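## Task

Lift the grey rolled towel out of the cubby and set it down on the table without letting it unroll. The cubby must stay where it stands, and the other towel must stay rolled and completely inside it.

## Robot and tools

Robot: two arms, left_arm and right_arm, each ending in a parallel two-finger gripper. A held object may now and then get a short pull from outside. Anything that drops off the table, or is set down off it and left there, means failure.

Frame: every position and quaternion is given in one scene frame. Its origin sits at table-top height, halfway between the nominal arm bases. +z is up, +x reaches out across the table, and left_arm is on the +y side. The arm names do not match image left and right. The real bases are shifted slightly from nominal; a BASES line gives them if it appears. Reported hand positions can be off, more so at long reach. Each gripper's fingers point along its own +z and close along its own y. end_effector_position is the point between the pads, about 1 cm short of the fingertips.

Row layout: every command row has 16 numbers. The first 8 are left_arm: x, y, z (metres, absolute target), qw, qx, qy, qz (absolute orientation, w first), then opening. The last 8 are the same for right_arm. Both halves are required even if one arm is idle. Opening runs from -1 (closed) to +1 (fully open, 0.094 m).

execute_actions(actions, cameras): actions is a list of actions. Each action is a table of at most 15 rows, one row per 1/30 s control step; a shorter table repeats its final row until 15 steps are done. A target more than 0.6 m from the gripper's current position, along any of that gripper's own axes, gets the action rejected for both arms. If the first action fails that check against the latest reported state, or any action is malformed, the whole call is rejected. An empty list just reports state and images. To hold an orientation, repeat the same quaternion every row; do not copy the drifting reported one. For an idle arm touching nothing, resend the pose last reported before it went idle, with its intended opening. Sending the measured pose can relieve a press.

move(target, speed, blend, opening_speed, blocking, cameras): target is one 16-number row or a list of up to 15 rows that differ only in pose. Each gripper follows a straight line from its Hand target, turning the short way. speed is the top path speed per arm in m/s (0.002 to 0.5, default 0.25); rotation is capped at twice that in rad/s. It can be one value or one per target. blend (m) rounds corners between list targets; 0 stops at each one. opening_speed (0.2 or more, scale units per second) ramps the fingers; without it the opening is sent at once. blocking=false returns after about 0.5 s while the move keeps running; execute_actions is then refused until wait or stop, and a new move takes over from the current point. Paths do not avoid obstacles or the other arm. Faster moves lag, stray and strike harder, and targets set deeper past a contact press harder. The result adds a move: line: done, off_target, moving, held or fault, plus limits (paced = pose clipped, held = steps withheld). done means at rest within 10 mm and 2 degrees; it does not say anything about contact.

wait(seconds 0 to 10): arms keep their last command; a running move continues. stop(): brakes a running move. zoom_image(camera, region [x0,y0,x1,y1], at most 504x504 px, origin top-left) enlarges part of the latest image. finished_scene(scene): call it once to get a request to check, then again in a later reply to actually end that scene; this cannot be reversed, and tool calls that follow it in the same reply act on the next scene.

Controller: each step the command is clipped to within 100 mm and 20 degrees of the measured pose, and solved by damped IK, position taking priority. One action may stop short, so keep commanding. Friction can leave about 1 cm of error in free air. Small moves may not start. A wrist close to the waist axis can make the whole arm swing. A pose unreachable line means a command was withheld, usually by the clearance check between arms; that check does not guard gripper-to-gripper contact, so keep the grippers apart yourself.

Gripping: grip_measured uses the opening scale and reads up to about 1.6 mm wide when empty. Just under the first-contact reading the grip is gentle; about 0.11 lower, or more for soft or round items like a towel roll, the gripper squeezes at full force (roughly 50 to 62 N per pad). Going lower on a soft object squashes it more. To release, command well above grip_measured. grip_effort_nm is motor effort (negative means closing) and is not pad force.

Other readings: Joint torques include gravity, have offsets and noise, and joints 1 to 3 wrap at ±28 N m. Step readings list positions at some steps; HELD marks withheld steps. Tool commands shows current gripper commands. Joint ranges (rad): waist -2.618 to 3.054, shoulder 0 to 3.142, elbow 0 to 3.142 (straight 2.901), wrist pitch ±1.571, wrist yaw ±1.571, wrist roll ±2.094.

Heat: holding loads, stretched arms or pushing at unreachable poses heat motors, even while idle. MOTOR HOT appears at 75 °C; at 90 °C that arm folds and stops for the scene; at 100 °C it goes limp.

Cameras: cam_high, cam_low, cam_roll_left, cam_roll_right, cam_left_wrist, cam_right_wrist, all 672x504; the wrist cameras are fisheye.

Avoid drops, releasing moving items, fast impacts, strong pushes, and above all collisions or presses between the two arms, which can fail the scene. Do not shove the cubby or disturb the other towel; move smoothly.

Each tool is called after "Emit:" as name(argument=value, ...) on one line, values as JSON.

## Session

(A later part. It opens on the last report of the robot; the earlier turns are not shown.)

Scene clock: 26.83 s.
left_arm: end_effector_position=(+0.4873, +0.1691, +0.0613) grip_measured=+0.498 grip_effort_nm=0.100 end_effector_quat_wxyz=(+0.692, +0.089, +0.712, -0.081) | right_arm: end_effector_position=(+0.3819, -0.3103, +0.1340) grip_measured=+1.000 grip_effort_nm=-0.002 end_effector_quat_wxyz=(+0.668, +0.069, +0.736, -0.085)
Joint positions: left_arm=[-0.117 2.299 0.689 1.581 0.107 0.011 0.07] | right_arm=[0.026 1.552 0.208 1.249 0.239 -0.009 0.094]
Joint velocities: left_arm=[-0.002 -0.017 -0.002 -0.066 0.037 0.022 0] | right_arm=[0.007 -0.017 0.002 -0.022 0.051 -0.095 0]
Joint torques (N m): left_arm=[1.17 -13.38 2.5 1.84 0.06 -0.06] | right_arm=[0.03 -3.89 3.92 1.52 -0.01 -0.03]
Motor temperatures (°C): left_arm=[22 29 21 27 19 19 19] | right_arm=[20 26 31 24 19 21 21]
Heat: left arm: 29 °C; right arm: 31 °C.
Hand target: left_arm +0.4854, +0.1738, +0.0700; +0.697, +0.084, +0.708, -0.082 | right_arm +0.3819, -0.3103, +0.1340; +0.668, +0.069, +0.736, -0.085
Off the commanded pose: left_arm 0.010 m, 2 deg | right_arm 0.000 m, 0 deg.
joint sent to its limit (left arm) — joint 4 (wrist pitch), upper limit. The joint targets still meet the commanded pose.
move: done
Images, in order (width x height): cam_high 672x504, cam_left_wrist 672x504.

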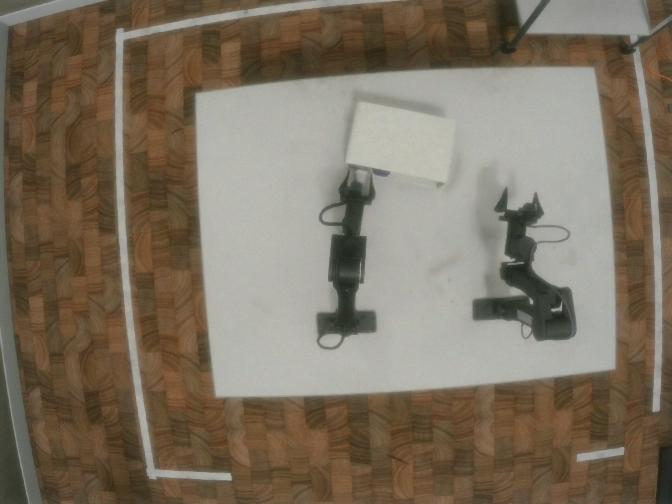

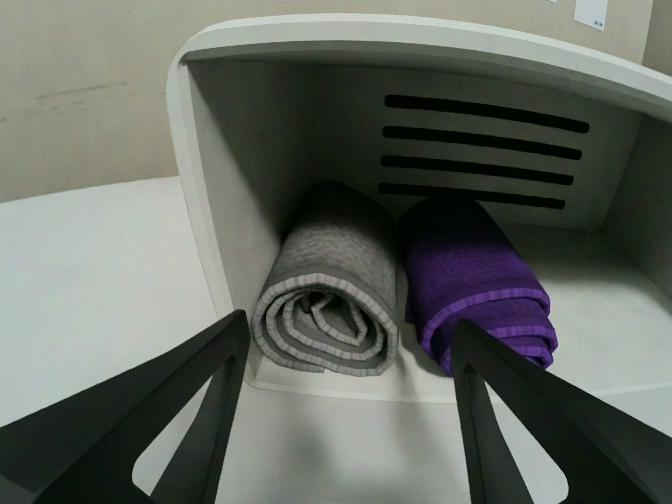

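Emit:
move(target=[0.511, 0.156, 0.070, 0.7023, 0.0825, 0.7023, -0.0825, 0.5, 0.3819, -0.3103, 0.134, 0.668, 0.069, 0.736, -0.085, 1.0], speed=0.05, cameras=["cam_left_wrist","cam_high"])

Emit:
zoom_image(camera="cam_high", region=[310, 120, 430, 240])

Emit:
zoom_image(camera="cam_left_wrist", region=[180, 130, 520, 400])

Scene clock: 28.83 s.
left_arm: end_effector_position=(+0.5070, +0.1577, +0.0809) grip_measured=+0.498 grip_effort_nm=0.100 end_effector_quat_wxyz=(+0.713, +0.087, +0.691, -0.081) | right_arm: end_effector_position=(+0.3819, -0.3103, +0.1340) grip_measured=+1.000 grip_effort_nm=0.002 end_effector_quat_wxyz=(+0.668, +0.069, +0.736, -0.085)
Joint positions: left_arm=[-0.144 2.299 0.776 1.552 0.08 0.011 0.07] | right_arm=[0.026 1.552 0.208 1.249 0.239 -0.009 0.094]
Joint velocities: left_arm=[0.002 -0.002 -0.012 -0.022 -0.007 -0.037 0] | right_arm=[0.017 0.002 -0.012 0.007 -0.051 0.007 0]
Joint torques (N m): left_arm=[-0.49 -9.55 6.27 1.58 -0.16 -0.08] | right_arm=[0.02 -3.9 3.92 1.52 -0.01 -0.03]
Motor temperatures (°C): left_arm=[22 30 21 27 19 19 19] | right_arm=[20 26 31 25 19 21 21]
Heat: left arm: 30 °C; right arm: 31 °C.
Hand target: left_arm +0.5103, +0.1560, +0.0700; +0.702, +0.083, +0.702, -0.082 | right_arm +0.3819, -0.3103, +0.1340; +0.668, +0.069, +0.736, -0.085
Off the commanded pose: left_arm 0.012 m, 2 deg | right_arm 0.000 m, 0 deg.
move: off_target (left_arm)
Images, in order (width x height): cam_high 672x504, cam_left_wrist 672x504.

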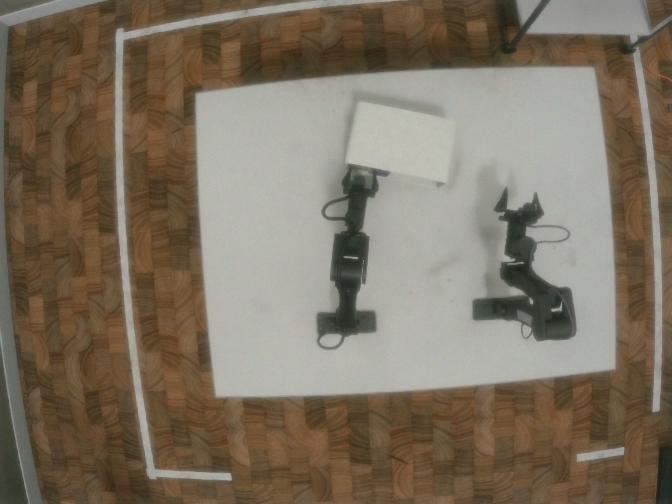

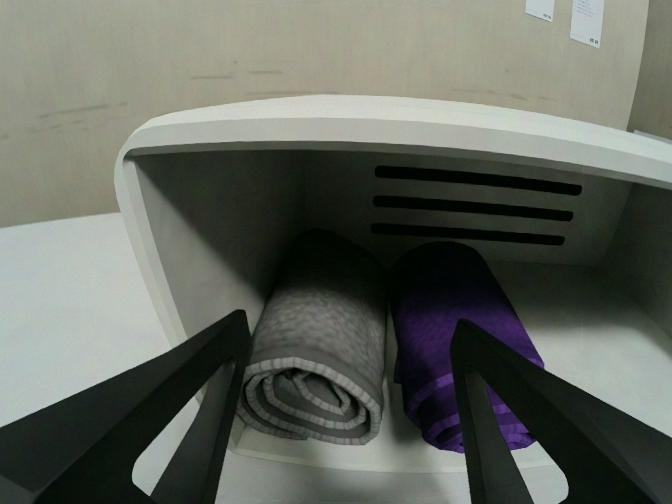

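Scaled by 4.200 from the camera's 672x504 image, which has a finer 960x720 frame.

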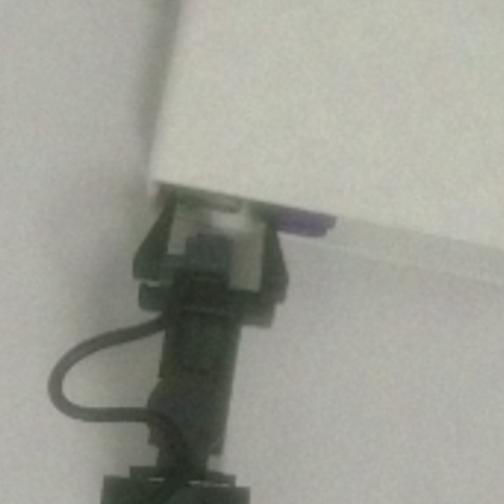

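Scaled by 1.482 from the camera's 672x504 image, which has a finer 960x720 frame.

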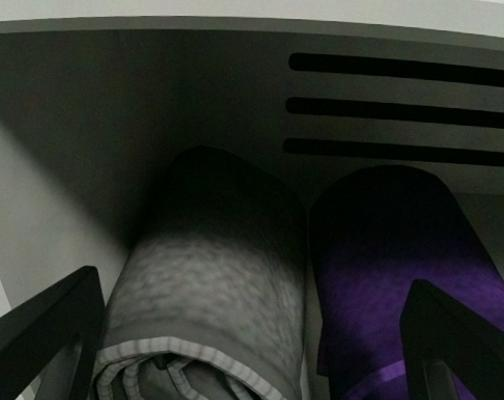

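Emit:
move(target=[0.5215, 0.144, 0.078, 0.7023, 0.0825, 0.7023, -0.0825, 0.5, 0.3819, -0.3103, 0.134, 0.668, 0.069, 0.736, -0.085, 1.0], speed=0.05, cameras=["cam_left_wrist","cam_high"])

Emit:
zoom_image(camera="cam_high", region=[310, 120, 430, 240])

Scene clock: 31.10 s.
left_arm: end_effector_position=(+0.5169, +0.1463, +0.0805) grip_measured=+0.498 grip_effort_nm=0.100 end_effector_quat_wxyz=(+0.707, +0.087, +0.697, -0.081) | right_arm: end_effector_position=(+0.3819, -0.3103, +0.1340) grip_measured=+1.000 grip_effort_nm=-0.002 end_effector_quat_wxyz=(+0.668, +0.069, +0.736, -0.085)
Joint positions: left_arm=[-0.171 2.299 0.824 1.487 0.052 0.01 0.07] | right_arm=[0.026 1.552 0.208 1.249 0.239 -0.009 0.094]
Joint velocities: left_arm=[-0.002 0.002 -0.007 0.022 -0.022 0.051 -0.001] | right_arm=[-0.012 -0.017 -0.012 -0.007 0.007 -0.037 0]
Joint torques (N m): left_arm=[-0.75 -11.18 6.83 1.5 -0.19 -0.08] | right_arm=[0.03 -3.89 3.93 1.52 -0.02 -0.03]
Motor temperatures (°C): left_arm=[22 30 21 27 19 19 19] | right_arm=[20 26 31 25 19 21 21]
Heat: left arm: 30 °C; right arm: 31 °C.
Hand target: left_arm +0.5213, +0.1441, +0.0780; +0.702, +0.082, +0.702, -0.083 | right_arm +0.3819, -0.3103, +0.1340; +0.668, +0.069, +0.736, -0.085
Off the commanded pose: left_arm 0.006 m, 1 deg | right_arm 0.000 m, 0 deg.
move: done
Images, in order (width x height): cam_high 672x504, cam_left_wrist 672x504.

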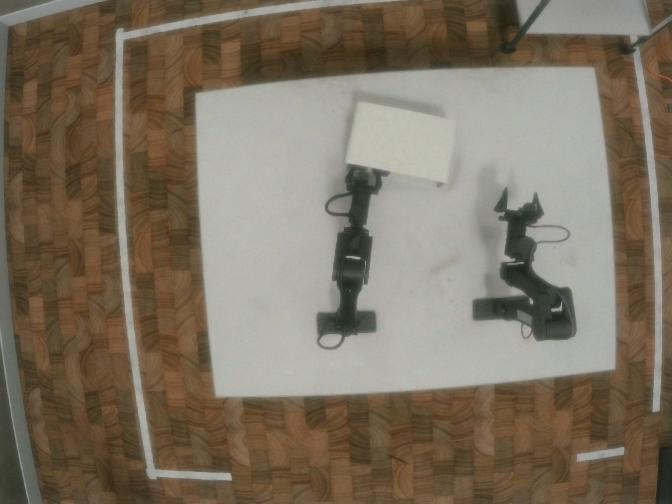

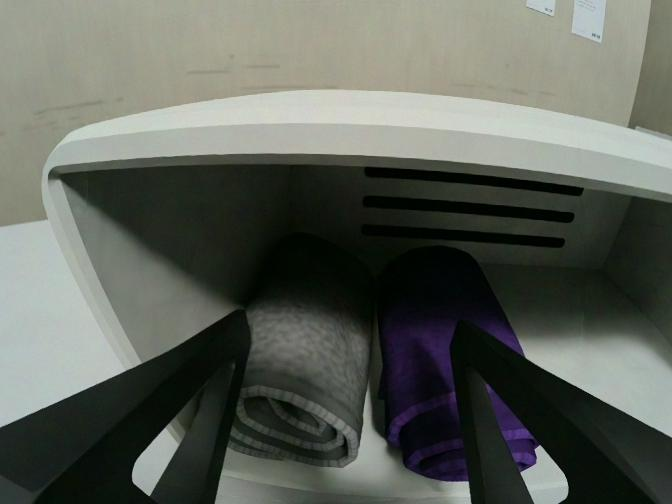

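Scaled by 4.200 from the camera's 672x504 image, which has a finer 960x720 frame.

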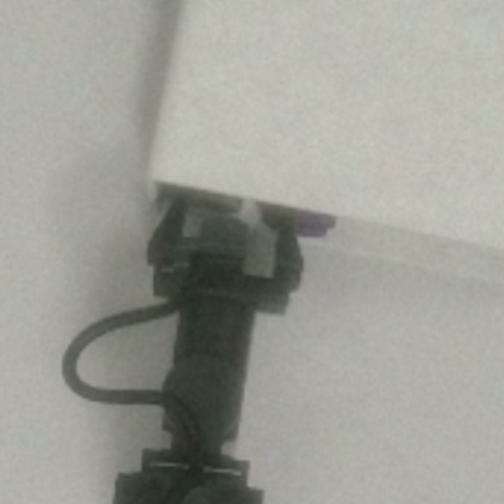

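Emit:
move(target=[[0.5225, 0.1445, 0.055, 0.7023, 0.0825, 0.7023, -0.0825, 0.5, 0.3819, -0.3103, 0.134, 0.668, 0.069, 0.736, -0.085, 1.0]], speed=0.04, cameras=["cam_left_wrist","cam_high"])

Emit:
zoom_image(camera="cam_high", region=[310, 120, 430, 240])

Scene clock: 33.40 s.
left_arm: end_effector_position=(+0.5194, +0.1459, +0.0658) grip_measured=+0.498 grip_effort_nm=0.100 end_effector_quat_wxyz=(+0.707, +0.087, +0.697, -0.081) | right_arm: end_effector_position=(+0.3819, -0.3103, +0.1340) grip_measured=+1.000 grip_effort_nm=0.002 end_effector_quat_wxyz=(+0.668, +0.069, +0.736, -0.085)
Joint positions: left_arm=[-0.171 2.364 0.848 1.529 0.052 0.01 0.07] | right_arm=[0.026 1.552 0.208 1.249 0.239 -0.009 0.094]
Joint velocities: left_arm=[0.002 -0.007 -0.002 -0.051 -0.051 -0.007 -0.001] | right_arm=[-0.002 -0.002 -0.007 0.022 0.007 -0.051 0]
Joint torques (N m): left_arm=[-0.4 -9.07 6.43 1.82 -0.12 -0.08] | right_arm=[0.03 -3.89 3.92 1.52 -0.02 -0.04]
Motor temperatures (°C): left_arm=[22 30 21 27 19 19 19] | right_arm=[20 26 31 25 19 21 21]
Heat: left arm: 30 °C; right arm: 31 °C.
Hand target: left_arm +0.5219, +0.1446, +0.0551; +0.702, +0.083, +0.702, -0.082 | right_arm +0.3819, -0.3103, +0.1340; +0.668, +0.069, +0.736, -0.085
Off the commanded pose: left_arm 0.011 m, 1 deg | right_arm 0.000 m, 0 deg.
move: off_target (left_arm)
Images, in order (width x height): cam_high 672x504, cam_left_wrist 672x504.

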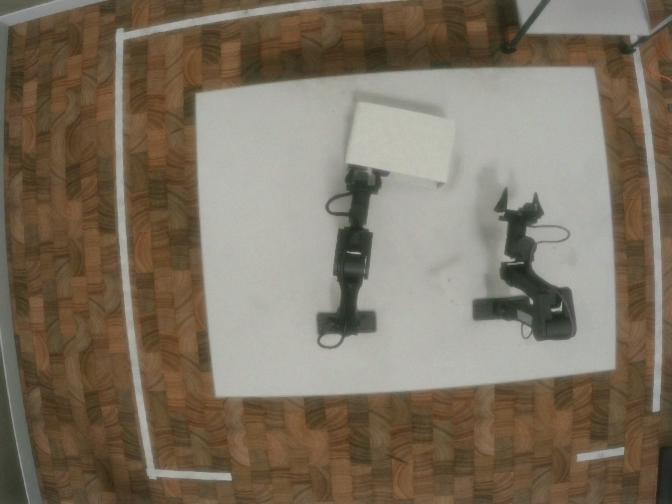

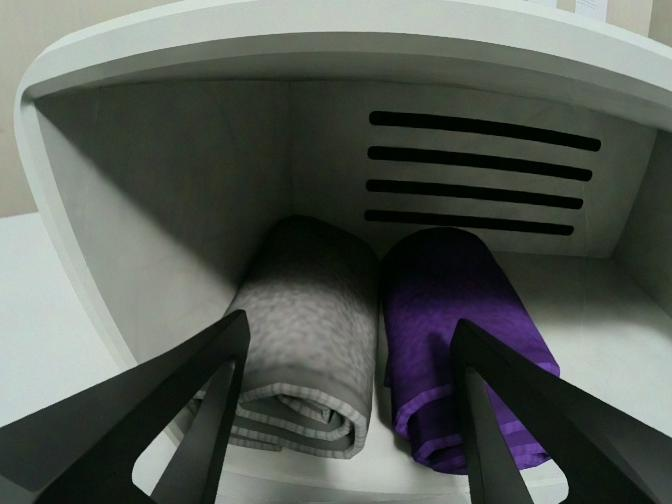

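Scaled by 4.200 from the camera's 672x504 image, which has a finer 960x720 frame.

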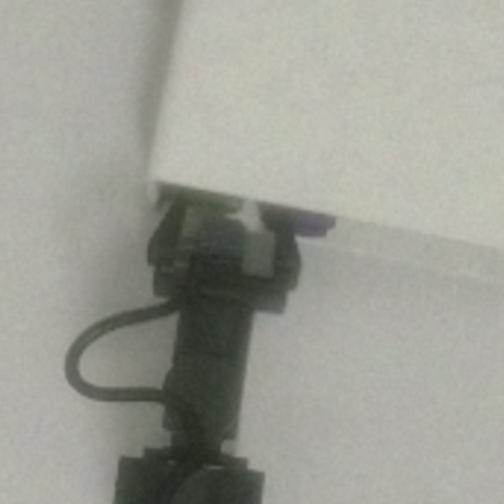

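Emit:
move(target=[[0.519, 0.1455, 0.088, 0.7023, 0.0825, 0.7023, -0.0825, 0.5, 0.3819, -0.3103, 0.134, 0.668, 0.069, 0.736, -0.085, 1.0],[0.521, 0.157, 0.088, 0.7023, 0.0825, 0.7023, -0.0825, 0.5, 0.3819, -0.3103, 0.134, 0.668, 0.069, 0.736, -0.085, 1.0]], speed=0.05, cameras=["cam_left_wrist","cam_high"])

Emit:
zoom_image(camera="cam_high", region=[310, 120, 430, 240])

Emit:
zoom_image(camera="cam_left_wrist", region=[130, 230, 570, 504])

Scene clock: 35.40 s.
left_arm: end_effector_position=(+0.5247, +0.1557, +0.0873) grip_measured=+0.498 grip_effort_nm=0.095 end_effector_quat_wxyz=(+0.710, +0.083, +0.695, -0.077) | right_arm: end_effector_position=(+0.3819, -0.3103, +0.1340) grip_measured=+1.000 grip_effort_nm=-0.002 end_effector_quat_wxyz=(+0.668, +0.069, +0.736, -0.085)
Joint positions: left_arm=[-0.147 2.288 0.848 1.46 0.065 0.01 0.07] | right_arm=[0.026 1.552 0.208 1.249 0.239 -0.009 0.094]
Joint velocities: left_arm=[0.002 -0.007 0.002 -0.051 -0.037 -0.081 0] | right_arm=[-0.012 -0.012 -0.027 -0.037 0.051 -0.007 0]
Joint torques (N m): left_arm=[0.51 -14.27 3.3 1.55 0.13 -0.08] | right_arm=[0.02 -3.88 3.93 1.52 -0.01 -0.03]
Motor temperatures (°C): left_arm=[22 30 21 27 19 19 19] | right_arm=[20 26 31 25 19 21 21]
Heat: left arm: 30 °C; right arm: 31 °C.
Hand target: left_arm +0.5211, +0.1569, +0.0879; +0.703, +0.082, +0.702, -0.082 | right_arm +0.3819, -0.3103, +0.1340; +0.668, +0.069, +0.736, -0.085
Off the commanded pose: left_arm 0.004 m, 1 deg | right_arm 0.000 m, 0 deg.
move: done
Images, in order (width x height): cam_high 672x504, cam_left_wrist 672x504.

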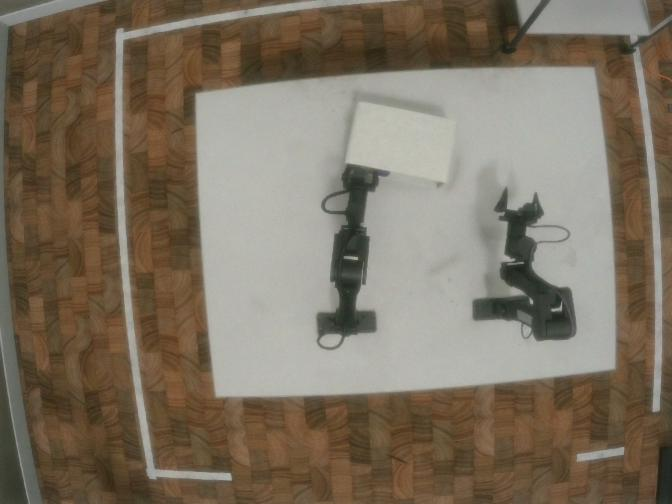

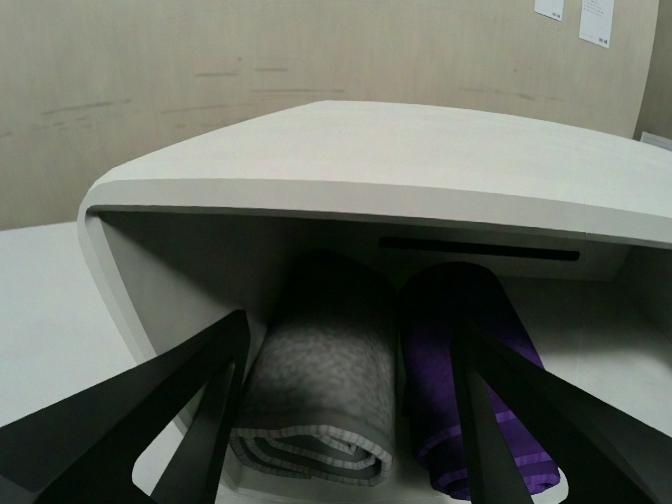

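Scaled by 4.200 from the camera's 672x504 image, which has a finer 960x720 frame.

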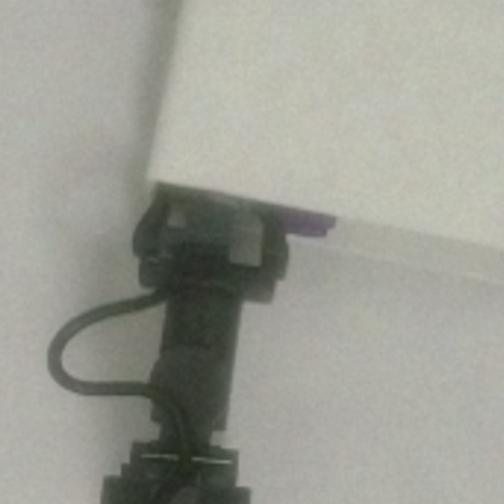

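Scaled by 1.145 from the camera's 672x504 image, which has a finer 960x720 frame.

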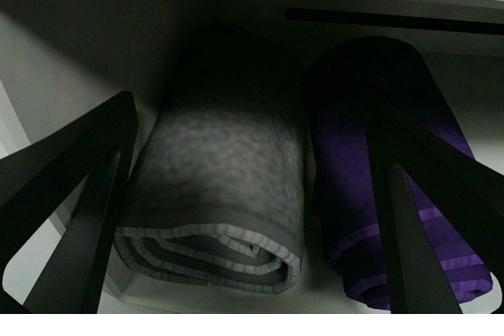

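Emit:
move(target=[[0.51, 0.153, 0.088, 0.7023, 0.0825, 0.7023, -0.0825, 0.5, 0.3819, -0.3103, 0.134, 0.668, 0.069, 0.736, -0.085, 1.0],[0.479, 0.166, 0.075, 0.7023, 0.0825, 0.7023, -0.0825, 0.5, 0.3819, -0.3103, 0.134, 0.668, 0.069, 0.736, -0.085, 1.0]], speed=0.08, cameras=["cam_left_wrist","cam_high","cam_roll_left"])

Emit:
zoom_image(camera="cam_high", region=[310, 120, 430, 240])

Emit:
zoom_image(camera="cam_left_wrist", region=[160, 130, 600, 430])

Scene clock: 39.27 s.
left_arm: end_effector_position=(+0.4814, +0.1637, +0.0646) grip_measured=+0.498 grip_effort_nm=0.095 end_effector_quat_wxyz=(+0.691, +0.085, +0.714, -0.078) | right_arm: end_effector_position=(+0.3819, -0.3103, +0.1340) grip_measured=+1.000 grip_effort_nm=-0.002 end_effector_quat_wxyz=(+0.668, +0.069, +0.736, -0.085)
Joint positions: left_arm=[-0.142 2.273 0.664 1.576 0.075 0.009 0.07] | right_arm=[0.026 1.552 0.208 1.249 0.239 -0.009 0.094]
Joint velocities: left_arm=[-0.007 0.007 0.007 0.007 0.051 -0.007 0] | right_arm=[0.012 -0.017 -0.002 -0.022 0.007 -0.051 0]
Joint torques (N m): left_arm=[0.84 -13.26 2.66 1.9 0.12 -0.07] | right_arm=[0.05 -3.88 3.92 1.52 -0.02 -0.02]
Motor temperatures (°C): left_arm=[22 31 21 27 19 19 19] | right_arm=[20 26 31 25 19 21 21]
Heat: left arm: 31 °C; right arm: 31 °C.
Hand target: left_arm +0.4794, +0.1661, +0.0752; +0.697, +0.083, +0.707, -0.082 | right_arm +0.3819, -0.3103, +0.1340; +0.668, +0.069, +0.736, -0.085
Off the commanded pose: left_arm 0.011 m, 2 deg | right_arm 0.000 m, 0 deg.
joint sent to its limit (left arm) — joint 4 (wrist pitch), upper limit. The joint targets still meet the commanded pose.
move: off_target (left_arm)
Images, in order (width x height): cam_high 672x504, cam_roll_left 672x504, cam_left_wrist 672x504.

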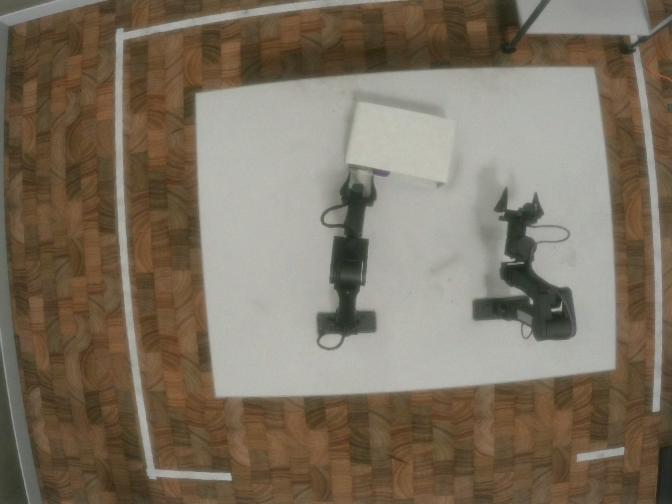

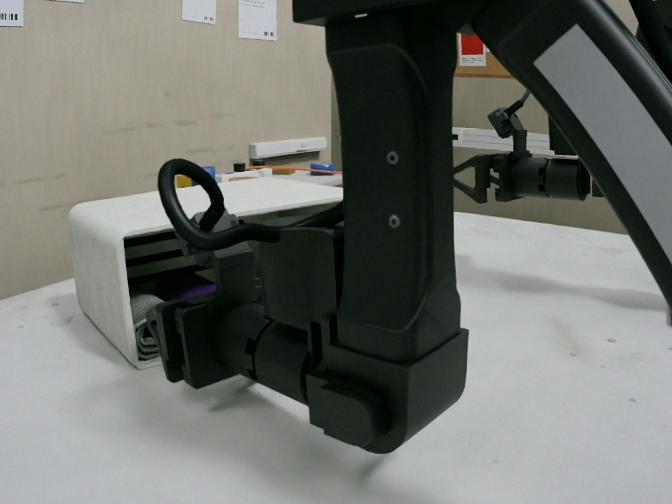

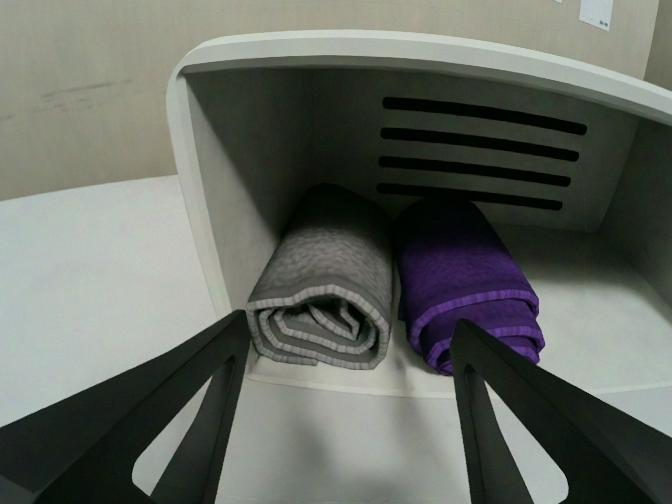

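Scaled by 4.200 from the camera's 672x504 image, which has a finer 960x720 frame.

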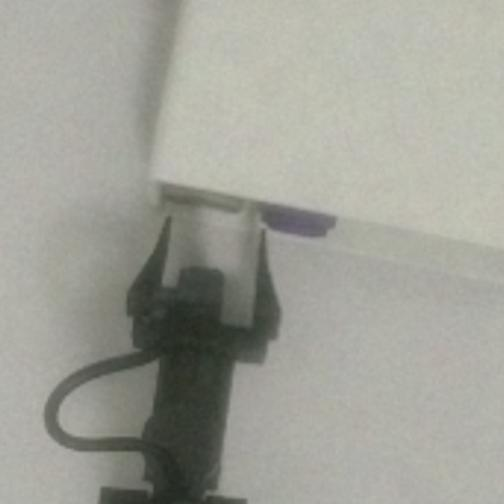

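Scaled by 1.145 from the camera's 672x504 image, which has a finer 960x720 frame.

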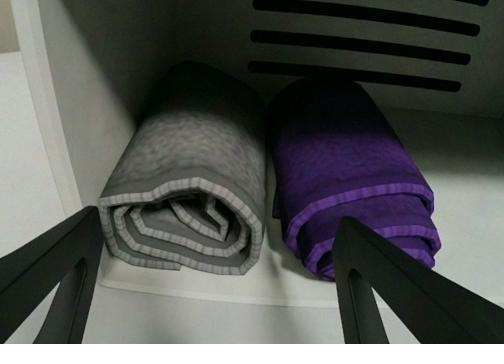

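Emit:
move(target=[[0.479, 0.162, 0.088, 0.7023, 0.0825, 0.7023, -0.0825, 0.5, 0.3819, -0.3103, 0.134, 0.668, 0.069, 0.736, -0.085, 1.0],[0.5185, 0.1485, 0.088, 0.7023, 0.0825, 0.7023, -0.0825, 0.5, 0.3819, -0.3103, 0.134, 0.668, 0.069, 0.736, -0.085, 1.0]], speed=0.07, cameras=["cam_left_wrist","cam_high"])

Emit:
zoom_image(camera="cam_high", region=[310, 120, 430, 240])

Scene clock: 42.73 s.
left_arm: end_effector_position=(+0.5138, +0.1512, +0.1019) grip_measured=+0.498 grip_effort_nm=0.100 end_effector_quat_wxyz=(+0.715, +0.086, +0.690, -0.081) | right_arm: end_effector_position=(+0.3819, -0.3103, +0.1340) grip_measured=+1.000 grip_effort_nm=0.002 end_effector_quat_wxyz=(+0.668, +0.069, +0.736, -0.085)
Joint positions: left_arm=[-0.16 2.228 0.798 1.465 0.062 0.009 0.07] | right_arm=[0.026 1.552 0.208 1.249 0.239 -0.009 0.094]
Joint velocities: left_arm=[0.022 -0.002 -0.007 0.022 0.037 -0.051 -0.001] | right_arm=[-0.012 0.002 0.007 -0.007 -0.066 0.007 0]
Joint torques (N m): left_arm=[-0.7 -8.84 7.06 1.51 -0.15 -0.07] | right_arm=[0.05 -3.88 3.92 1.52 -0.02 -0.03]
Motor temperatures (°C): left_arm=[22 31 21 27 19 19 19] | right_arm=[20 26 31 25 19 21 21]
Heat: left arm: 31 °C; right arm: 31 °C.
Hand target: left_arm +0.5175, +0.1485, +0.0878; +0.702, +0.083, +0.702, -0.082 | right_arm +0.3819, -0.3103, +0.1340; +0.668, +0.069, +0.736, -0.085
Off the commanded pose: left_arm 0.015 m, 2 deg | right_arm 0.000 m, 0 deg.
move: off_target (left_arm)
Images, in order (width x height): cam_high 672x504, cam_left_wrist 672x504.

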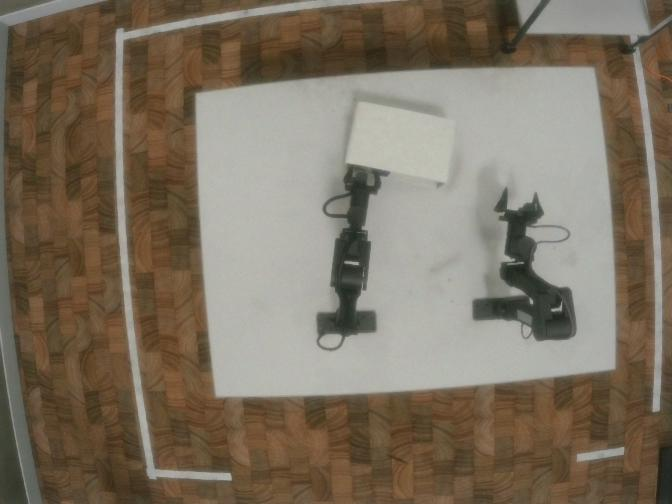

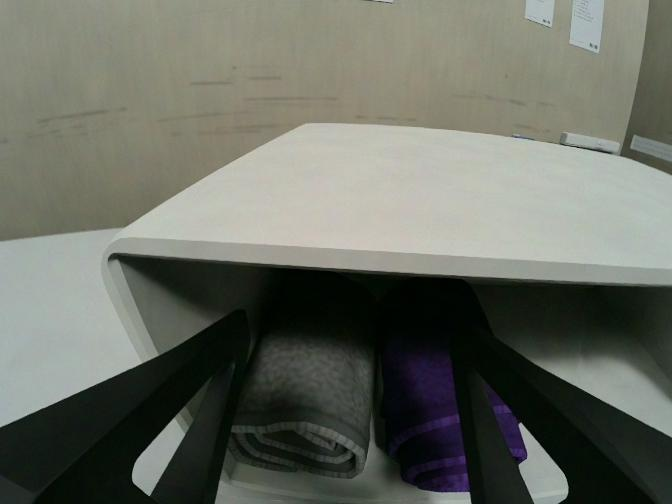

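Scaled by 4.200 from the camera's 672x504 image, which has a finer 960x720 frame.

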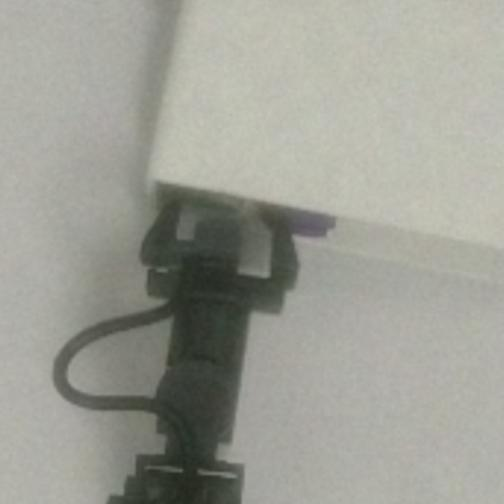

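Emit:
move(target=[0.519, 0.150, 0.048, 0.7023, 0.0825, 0.7023, -0.0825, 0.5, 0.3819, -0.3103, 0.134, 0.668, 0.069, 0.736, -0.085, 1.0], speed=0.05, cameras=["cam_left_wrist","cam_high"])

Emit:
zoom_image(camera="cam_left_wrist", region=[130, 230, 570, 504])

Emit:
zoom_image(camera="cam_high", region=[310, 120, 430, 240])

Scene clock: 44.63 s.
left_arm: end_effector_position=(+0.5162, +0.1508, +0.0612) grip_measured=+0.498 grip_effort_nm=0.095 end_effector_quat_wxyz=(+0.710, +0.086, +0.694, -0.081) | right_arm: end_effector_position=(+0.3819, -0.3103, +0.1340) grip_measured=+1.000 grip_effort_nm=-0.002 end_effector_quat_wxyz=(+0.668, +0.069, +0.736, -0.085)
Joint positions: left_arm=[-0.16 2.386 0.836 1.57 0.062 0.009 0.07] | right_arm=[0.026 1.552 0.208 1.249 0.239 -0.009 0.094]
Joint velocities: left_arm=[0.007 0.012 -0.002 0.022 -0.037 -0.051 0] | right_arm=[-0.007 -0.007 -0.002 0.022 -0.022 -0.037 0]
Joint torques (N m): left_arm=[-0.23 -8.92 6.13 1.78 -0.08 -0.08] | right_arm=[0.03 -3.89 3.93 1.52 -0.01 -0.03]
Motor temperatures (°C): left_arm=[22 31 21 27 19 19 19] | right_arm=[20 26 30 25 19 21 21]
Heat: left arm: 31 °C; right arm: 30 °C.
Hand target: left_arm +0.5183, +0.1501, +0.0483; +0.702, +0.082, +0.702, -0.083 | right_arm +0.3819, -0.3103, +0.1340; +0.668, +0.069, +0.736, -0.085
Off the commanded pose: left_arm 0.014 m, 1 deg | right_arm 0.000 m, 0 deg.
move: off_target (left_arm)
Images, in order (width x height): cam_high 672x504, cam_left_wrist 672x504.

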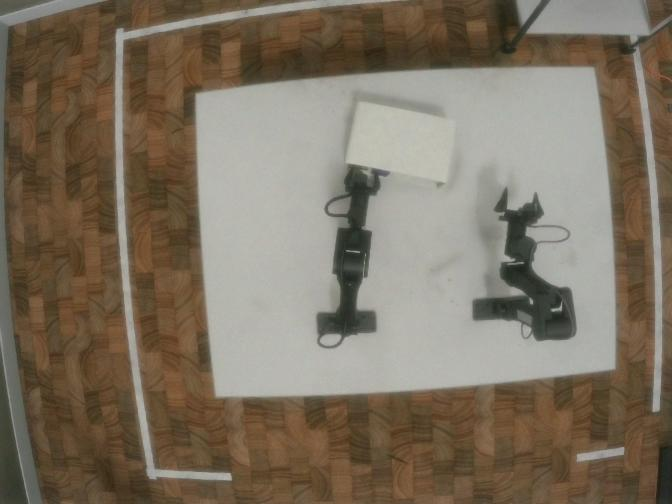

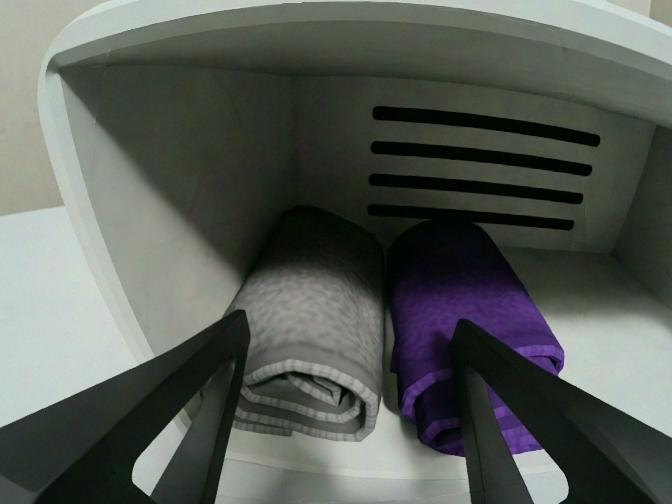

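Scaled by 1.145 from the camera's 672x504 image, which has a finer 960x720 frame.

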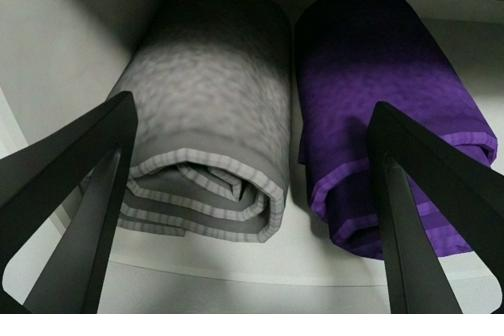

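Scaled by 4.200 from the camera's 672x504 image, which has a finer 960x720 frame.

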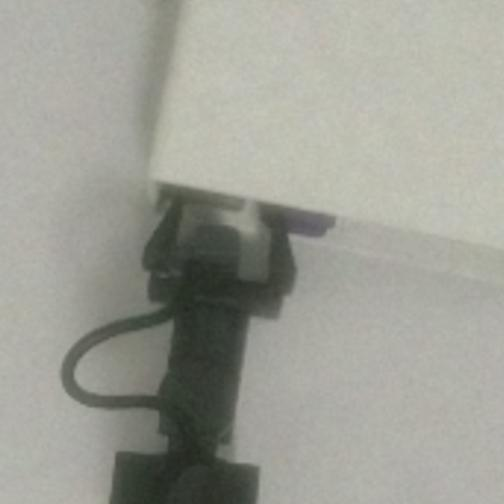

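Emit:
move(target=[[0.5165, 0.150, 0.085, 0.7023, 0.0825, 0.7023, -0.0825, 0.28, 0.3819, -0.3103, 0.134, 0.668, 0.069, 0.736, -0.085, 1.0],[0.5195, 0.160, 0.085, 0.7023, 0.0825, 0.7023, -0.0825, 0.28, 0.3819, -0.3103, 0.134, 0.668, 0.069, 0.736, -0.085, 1.0],[0.5195, 0.160, 0.048, 0.7023, 0.0825, 0.7023, -0.0825, 0.28, 0.3819, -0.3103, 0.134, 0.668, 0.069, 0.736, -0.085, 1.0]], speed=0.06, cameras=["cam_left_wrist","cam_high"])

Emit:
zoom_image(camera="cam_left_wrist", region=[130, 230, 570, 504])

Emit:
zoom_image(camera="cam_high", region=[310, 120, 430, 240])

Scene clock: 47.37 s.
left_arm: end_effector_position=(+0.5174, +0.1592, +0.0569) grip_measured=+0.282 grip_effort_nm=-0.110 end_effector_quat_wxyz=(+0.706, +0.084, +0.699, -0.077) | right_arm: end_effector_position=(+0.3819, -0.3103, +0.1340) grip_measured=+1.000 grip_effort_nm=0.002 end_effector_quat_wxyz=(+0.668, +0.069, +0.736, -0.085)
Joint positions: left_arm=[-0.14 2.391 0.836 1.563 0.074 0.009 0.06] | right_arm=[0.026 1.552 0.208 1.249 0.239 -0.009 0.094]
Joint velocities: left_arm=[-0.002 0.012 -0.007 -0.037 -0.007 -0.051 0.001] | right_arm=[0.002 -0.002 0.002 -0.007 -0.066 -0.007 0]
Joint torques (N m): left_arm=[0.49 -9.32 5.82 1.94 0.11 -0.07] | right_arm=[0.02 -3.88 3.93 1.52 -0.02 -0.03]
Motor temperatures (°C): left_arm=[22 31 21 28 19 19 19] | right_arm=[20 26 30 25 19 21 21]
Heat: left arm: 31 °C; right arm: 30 °C.
Hand target: left_arm +0.5192, +0.1600, +0.0480; +0.702, +0.082, +0.702, -0.083 | right_arm +0.3819, -0.3103, +0.1340; +0.668, +0.069, +0.736, -0.085
Off the commanded pose: left_arm 0.009 m, 1 deg | right_arm 0.000 m, 0 deg.
move: done
Images, in order (width x height): cam_high 672x504, cam_left_wrist 672x504.

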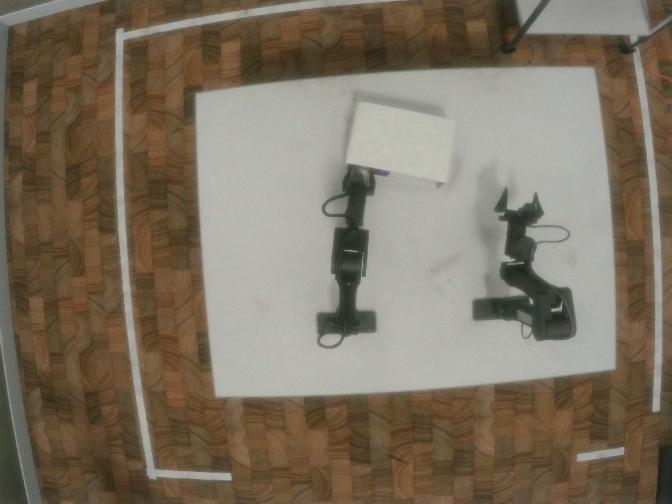

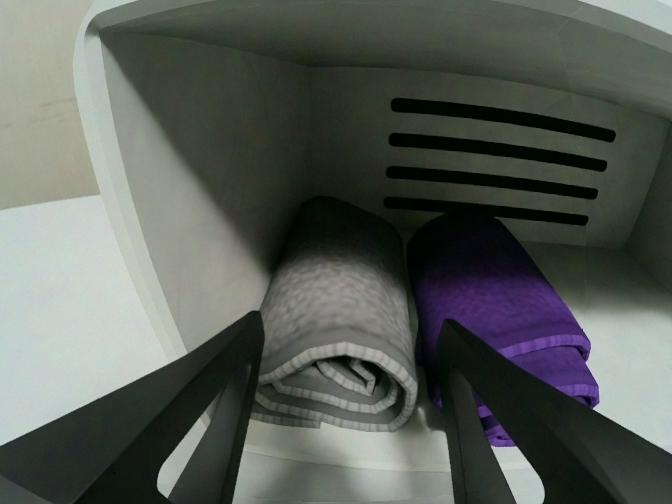

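Scaled by 1.145 from the camera's 672x504 image, which has a finer 960x720 frame.

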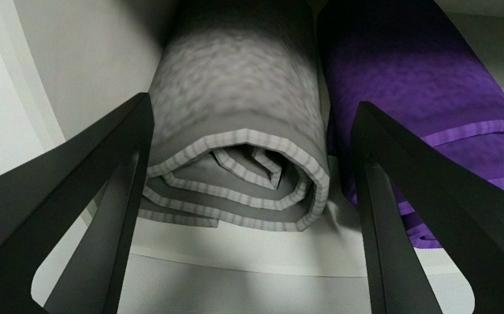

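Scaled by 4.200 from the camera's 672x504 image, which has a finer 960x720 frame.

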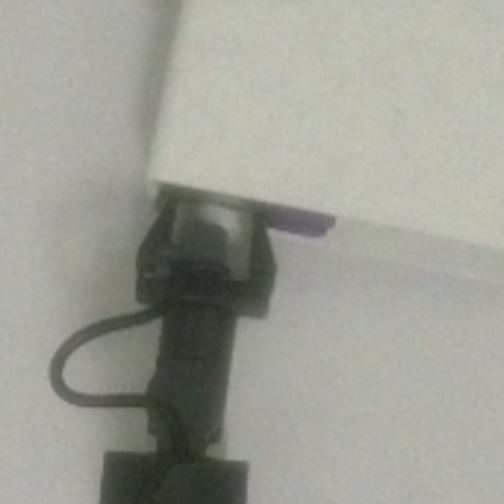

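Emit:
move(target=[[0.521, 0.158, 0.038, 0.7023, 0.0825, 0.7023, -0.0825, 0.28, 0.3819, -0.3103, 0.134, 0.668, 0.069, 0.736, -0.085, 1.0]], speed=0.04, cameras=[])

Emit:
move(target=[[0.521, 0.158, 0.038, 0.7023, 0.0825, 0.7023, -0.0825, -0.2, 0.3819, -0.3103, 0.134, 0.668, 0.069, 0.736, -0.085, 1.0]], opening_speed=0.4, cameras=["cam_left_wrist","cam_high"])

Emit:
zoom_image(camera="cam_left_wrist", region=[130, 230, 570, 504])

Scene clock: 49.03 s.
left_arm: end_effector_position=(+0.5187, +0.1590, +0.0507) grip_measured=+0.282 grip_effort_nm=-0.120 end_effector_quat_wxyz=(+0.707, +0.084, +0.698, -0.078) | right_arm: end_effector_position=(+0.3819, -0.3103, +0.1340) grip_measured=+1.000 grip_effort_nm=0.002 end_effector_quat_wxyz=(+0.668, +0.069, +0.736, -0.085)
Joint positions: left_arm=[-0.14 2.422 0.851 1.584 0.074 0.009 0.06] | right_arm=[0.026 1.552 0.208 1.249 0.239 -0.009 0.094]
Joint velocities: left_arm=[-0.012 -0.017 0.012 -0.081 -0.022 0.051 0.001] | right_arm=[0.007 -0.022 -0.007 0.022 0.037 -0.095 0]
Joint torques (N m): left_arm=[0.12 -9.05 5.98 1.77 0.05 -0.07] | right_arm=[0.03 -3.88 3.92 1.52 -0.01 -0.03]
Motor temperatures (°C): left_arm=[22 30 21 28 19 19 19] | right_arm=[20 26 30 25 19 21 21]
Heat: left arm: 30 °C; right arm: 30 °C.
Hand target: left_arm +0.5205, +0.1581, +0.0382; +0.700, +0.083, +0.704, -0.082 | right_arm +0.3819, -0.3103, +0.1340; +0.668, +0.069, +0.736, -0.085
Off the commanded pose: left_arm 0.013 m, 1 deg | right_arm 0.000 m, 0 deg.
joint read past its limit (left arm) — joint 4 (wrist pitch), upper limit.
joint sent to its limit (left arm) — joint 4 (wrist pitch), upper limit. The joint targets still meet the commanded pose.
move: off_target (left_arm)
No camera images: "cameras" was empty.

Scene clock: 50.43 s.
left_arm: end_effector_position=(+0.5187, +0.1590, +0.0510) grip_measured=-0.198 grip_effort_nm=-0.125 end_effector_quat_wxyz=(+0.708, +0.084, +0.697, -0.078) | right_arm: end_effector_position=(+0.3819, -0.3103, +0.1340) grip_measured=+1.000 grip_effort_nm=0.007 end_effector_quat_wxyz=(+0.668, +0.069, +0.736, -0.085)
Joint positions: left_arm=[-0.14 2.422 0.851 1.585 0.074 0.009 0.038] | right_arm=[0.026 1.552 0.208 1.249 0.239 -0.009 0.094]
Joint velocities: left_arm=[-0.017 0.012 -0.022 -0.022 -0.007 0.037 0] | right_arm=[-0.002 -0.017 -0.017 0.022 -0.066 -0.066 0]
Joint torques (N m): left_arm=[0.12 -9.03 6.01 1.78 0.06 -0.07] | right_arm=[0.03 -3.88 3.9 1.52 -0.02 -0.03]
Motor temperatures (°C): left_arm=[22 30 21 28 19 19 19] | right_arm=[20 26 30 25 19 21 21]
Heat: left arm: 30 °C; right arm: 30 °C.
Hand target: left_arm +0.5205, +0.1581, +0.0382; +0.700, +0.083, +0.704, -0.082 | right_arm +0.3819, -0.3103, +0.1340; +0.668, +0.069, +0.736, -0.085
Off the commanded pose: left_arm 0.013 m, 1 deg | right_arm 0.000 m, 0 deg.
joint read past its limit (left arm) — joint 4 (wrist pitch), upper limit.
joint sent to its limit (left arm) — joint 4 (wrist pitch), upper limit. The joint targets still meet the commanded pose.
move: off_target (left_arm)
Images, in order (width x height): cam_high 672x504, cam_left_wrist 672x504.

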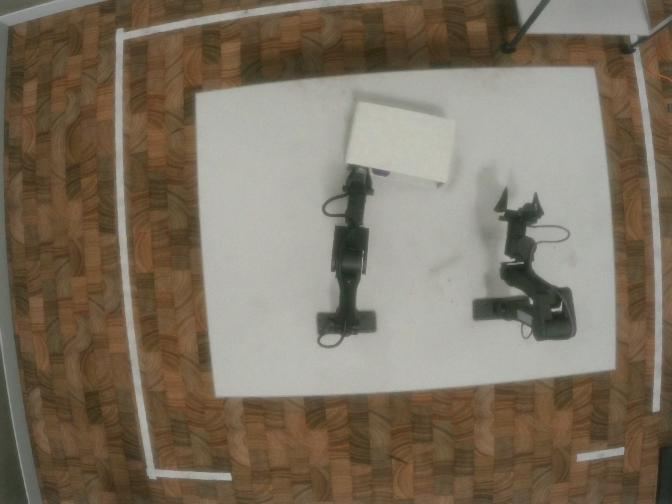

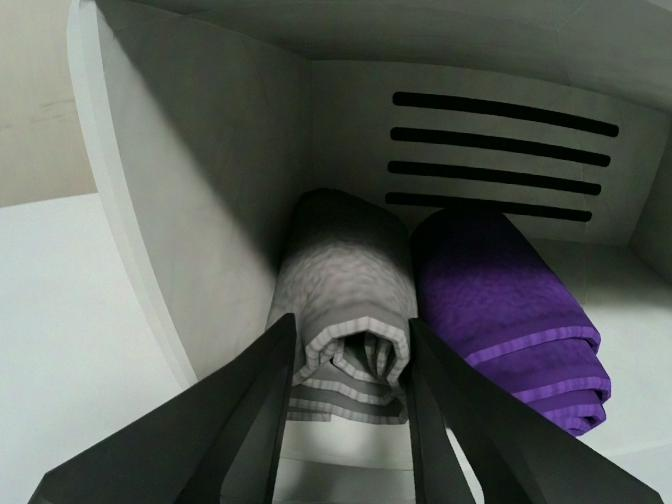

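Scaled by 1.145 from the camera's 672x504 image, which has a finer 960x720 frame.

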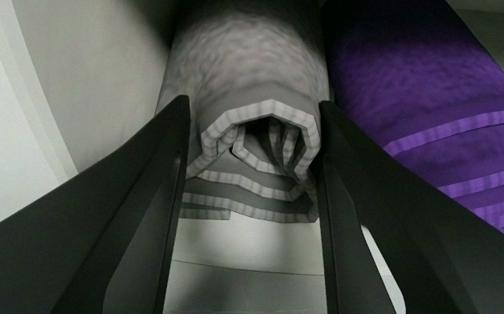

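Emit:
move(target=[[0.521, 0.158, 0.040, 0.7023, 0.0825, 0.7023, -0.0825, -0.75, 0.3819, -0.3103, 0.134, 0.668, 0.069, 0.736, -0.085, 1.0]], opening_speed=0.5, cameras=["cam_left_wrist"])

Emit:
zoom_image(camera="cam_left_wrist", region=[130, 230, 570, 504])

Scene clock: 52.17 s.
left_arm: end_effector_position=(+0.5187, +0.1590, +0.0516) grip_measured=-0.748 grip_effort_nm=-0.120 end_effector_quat_wxyz=(+0.709, +0.084, +0.696, -0.078) | right_arm: end_effector_position=(+0.3819, -0.3103, +0.1340) grip_measured=+1.000 grip_effort_nm=-0.002 end_effector_quat_wxyz=(+0.668, +0.069, +0.736, -0.085)
Joint positions: left_arm=[-0.14 2.422 0.851 1.588 0.074 0.009 0.012] | right_arm=[0.026 1.552 0.208 1.249 0.239 -0.009 0.094]
Joint velocities: left_arm=[0.002 0.012 -0.012 0.007 0.007 0.007 0] | right_arm=[-0.002 -0.007 -0.007 -0.037 0.007 -0.051 0]
Joint torques (N m): left_arm=[0.12 -9.42 5.9 1.76 0.05 -0.07] | right_arm=[0.03 -3.89 3.93 1.52 -0.01 -0.03]
Motor temperatures (°C): left_arm=[22 30 21 27 19 19 19] | right_arm=[20 26 30 25 19 21 21]
Heat: left arm: 30 °C; right arm: 30 °C.
Hand target: left_arm +0.5206, +0.1581, +0.0402; +0.701, +0.082, +0.703, -0.082 | right_arm +0.3819, -0.3103, +0.1340; +0.668, +0.069, +0.736, -0.085
Off the commanded pose: left_arm 0.012 m, 1 deg | right_arm 0.000 m, 0 deg.
joint read past its limit (left arm) — joint 4 (wrist pitch), upper limit.
joint sent to its limit (left arm) — joint 4 (wrist pitch), upper limit. The joint targets still meet the commanded pose.
move: off_target (left_arm)
Images, in order (width x height): cam_left_wrist 672x504.

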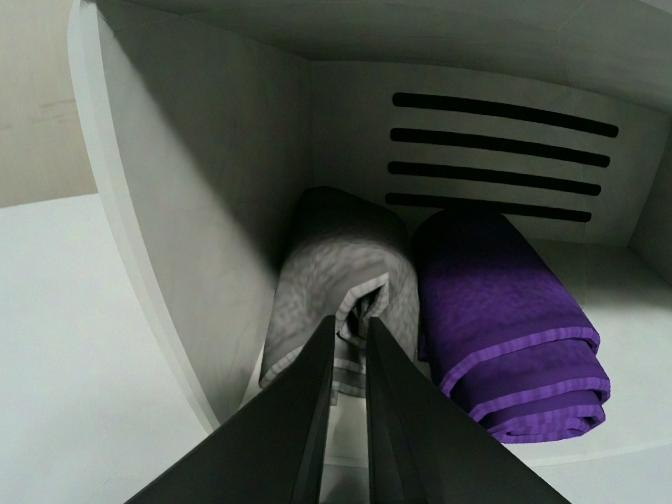

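Scaled by 1.145 from the camera's 672x504 image, which has a finer 960x720 frame.

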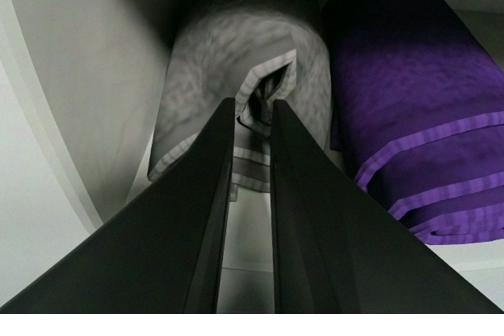

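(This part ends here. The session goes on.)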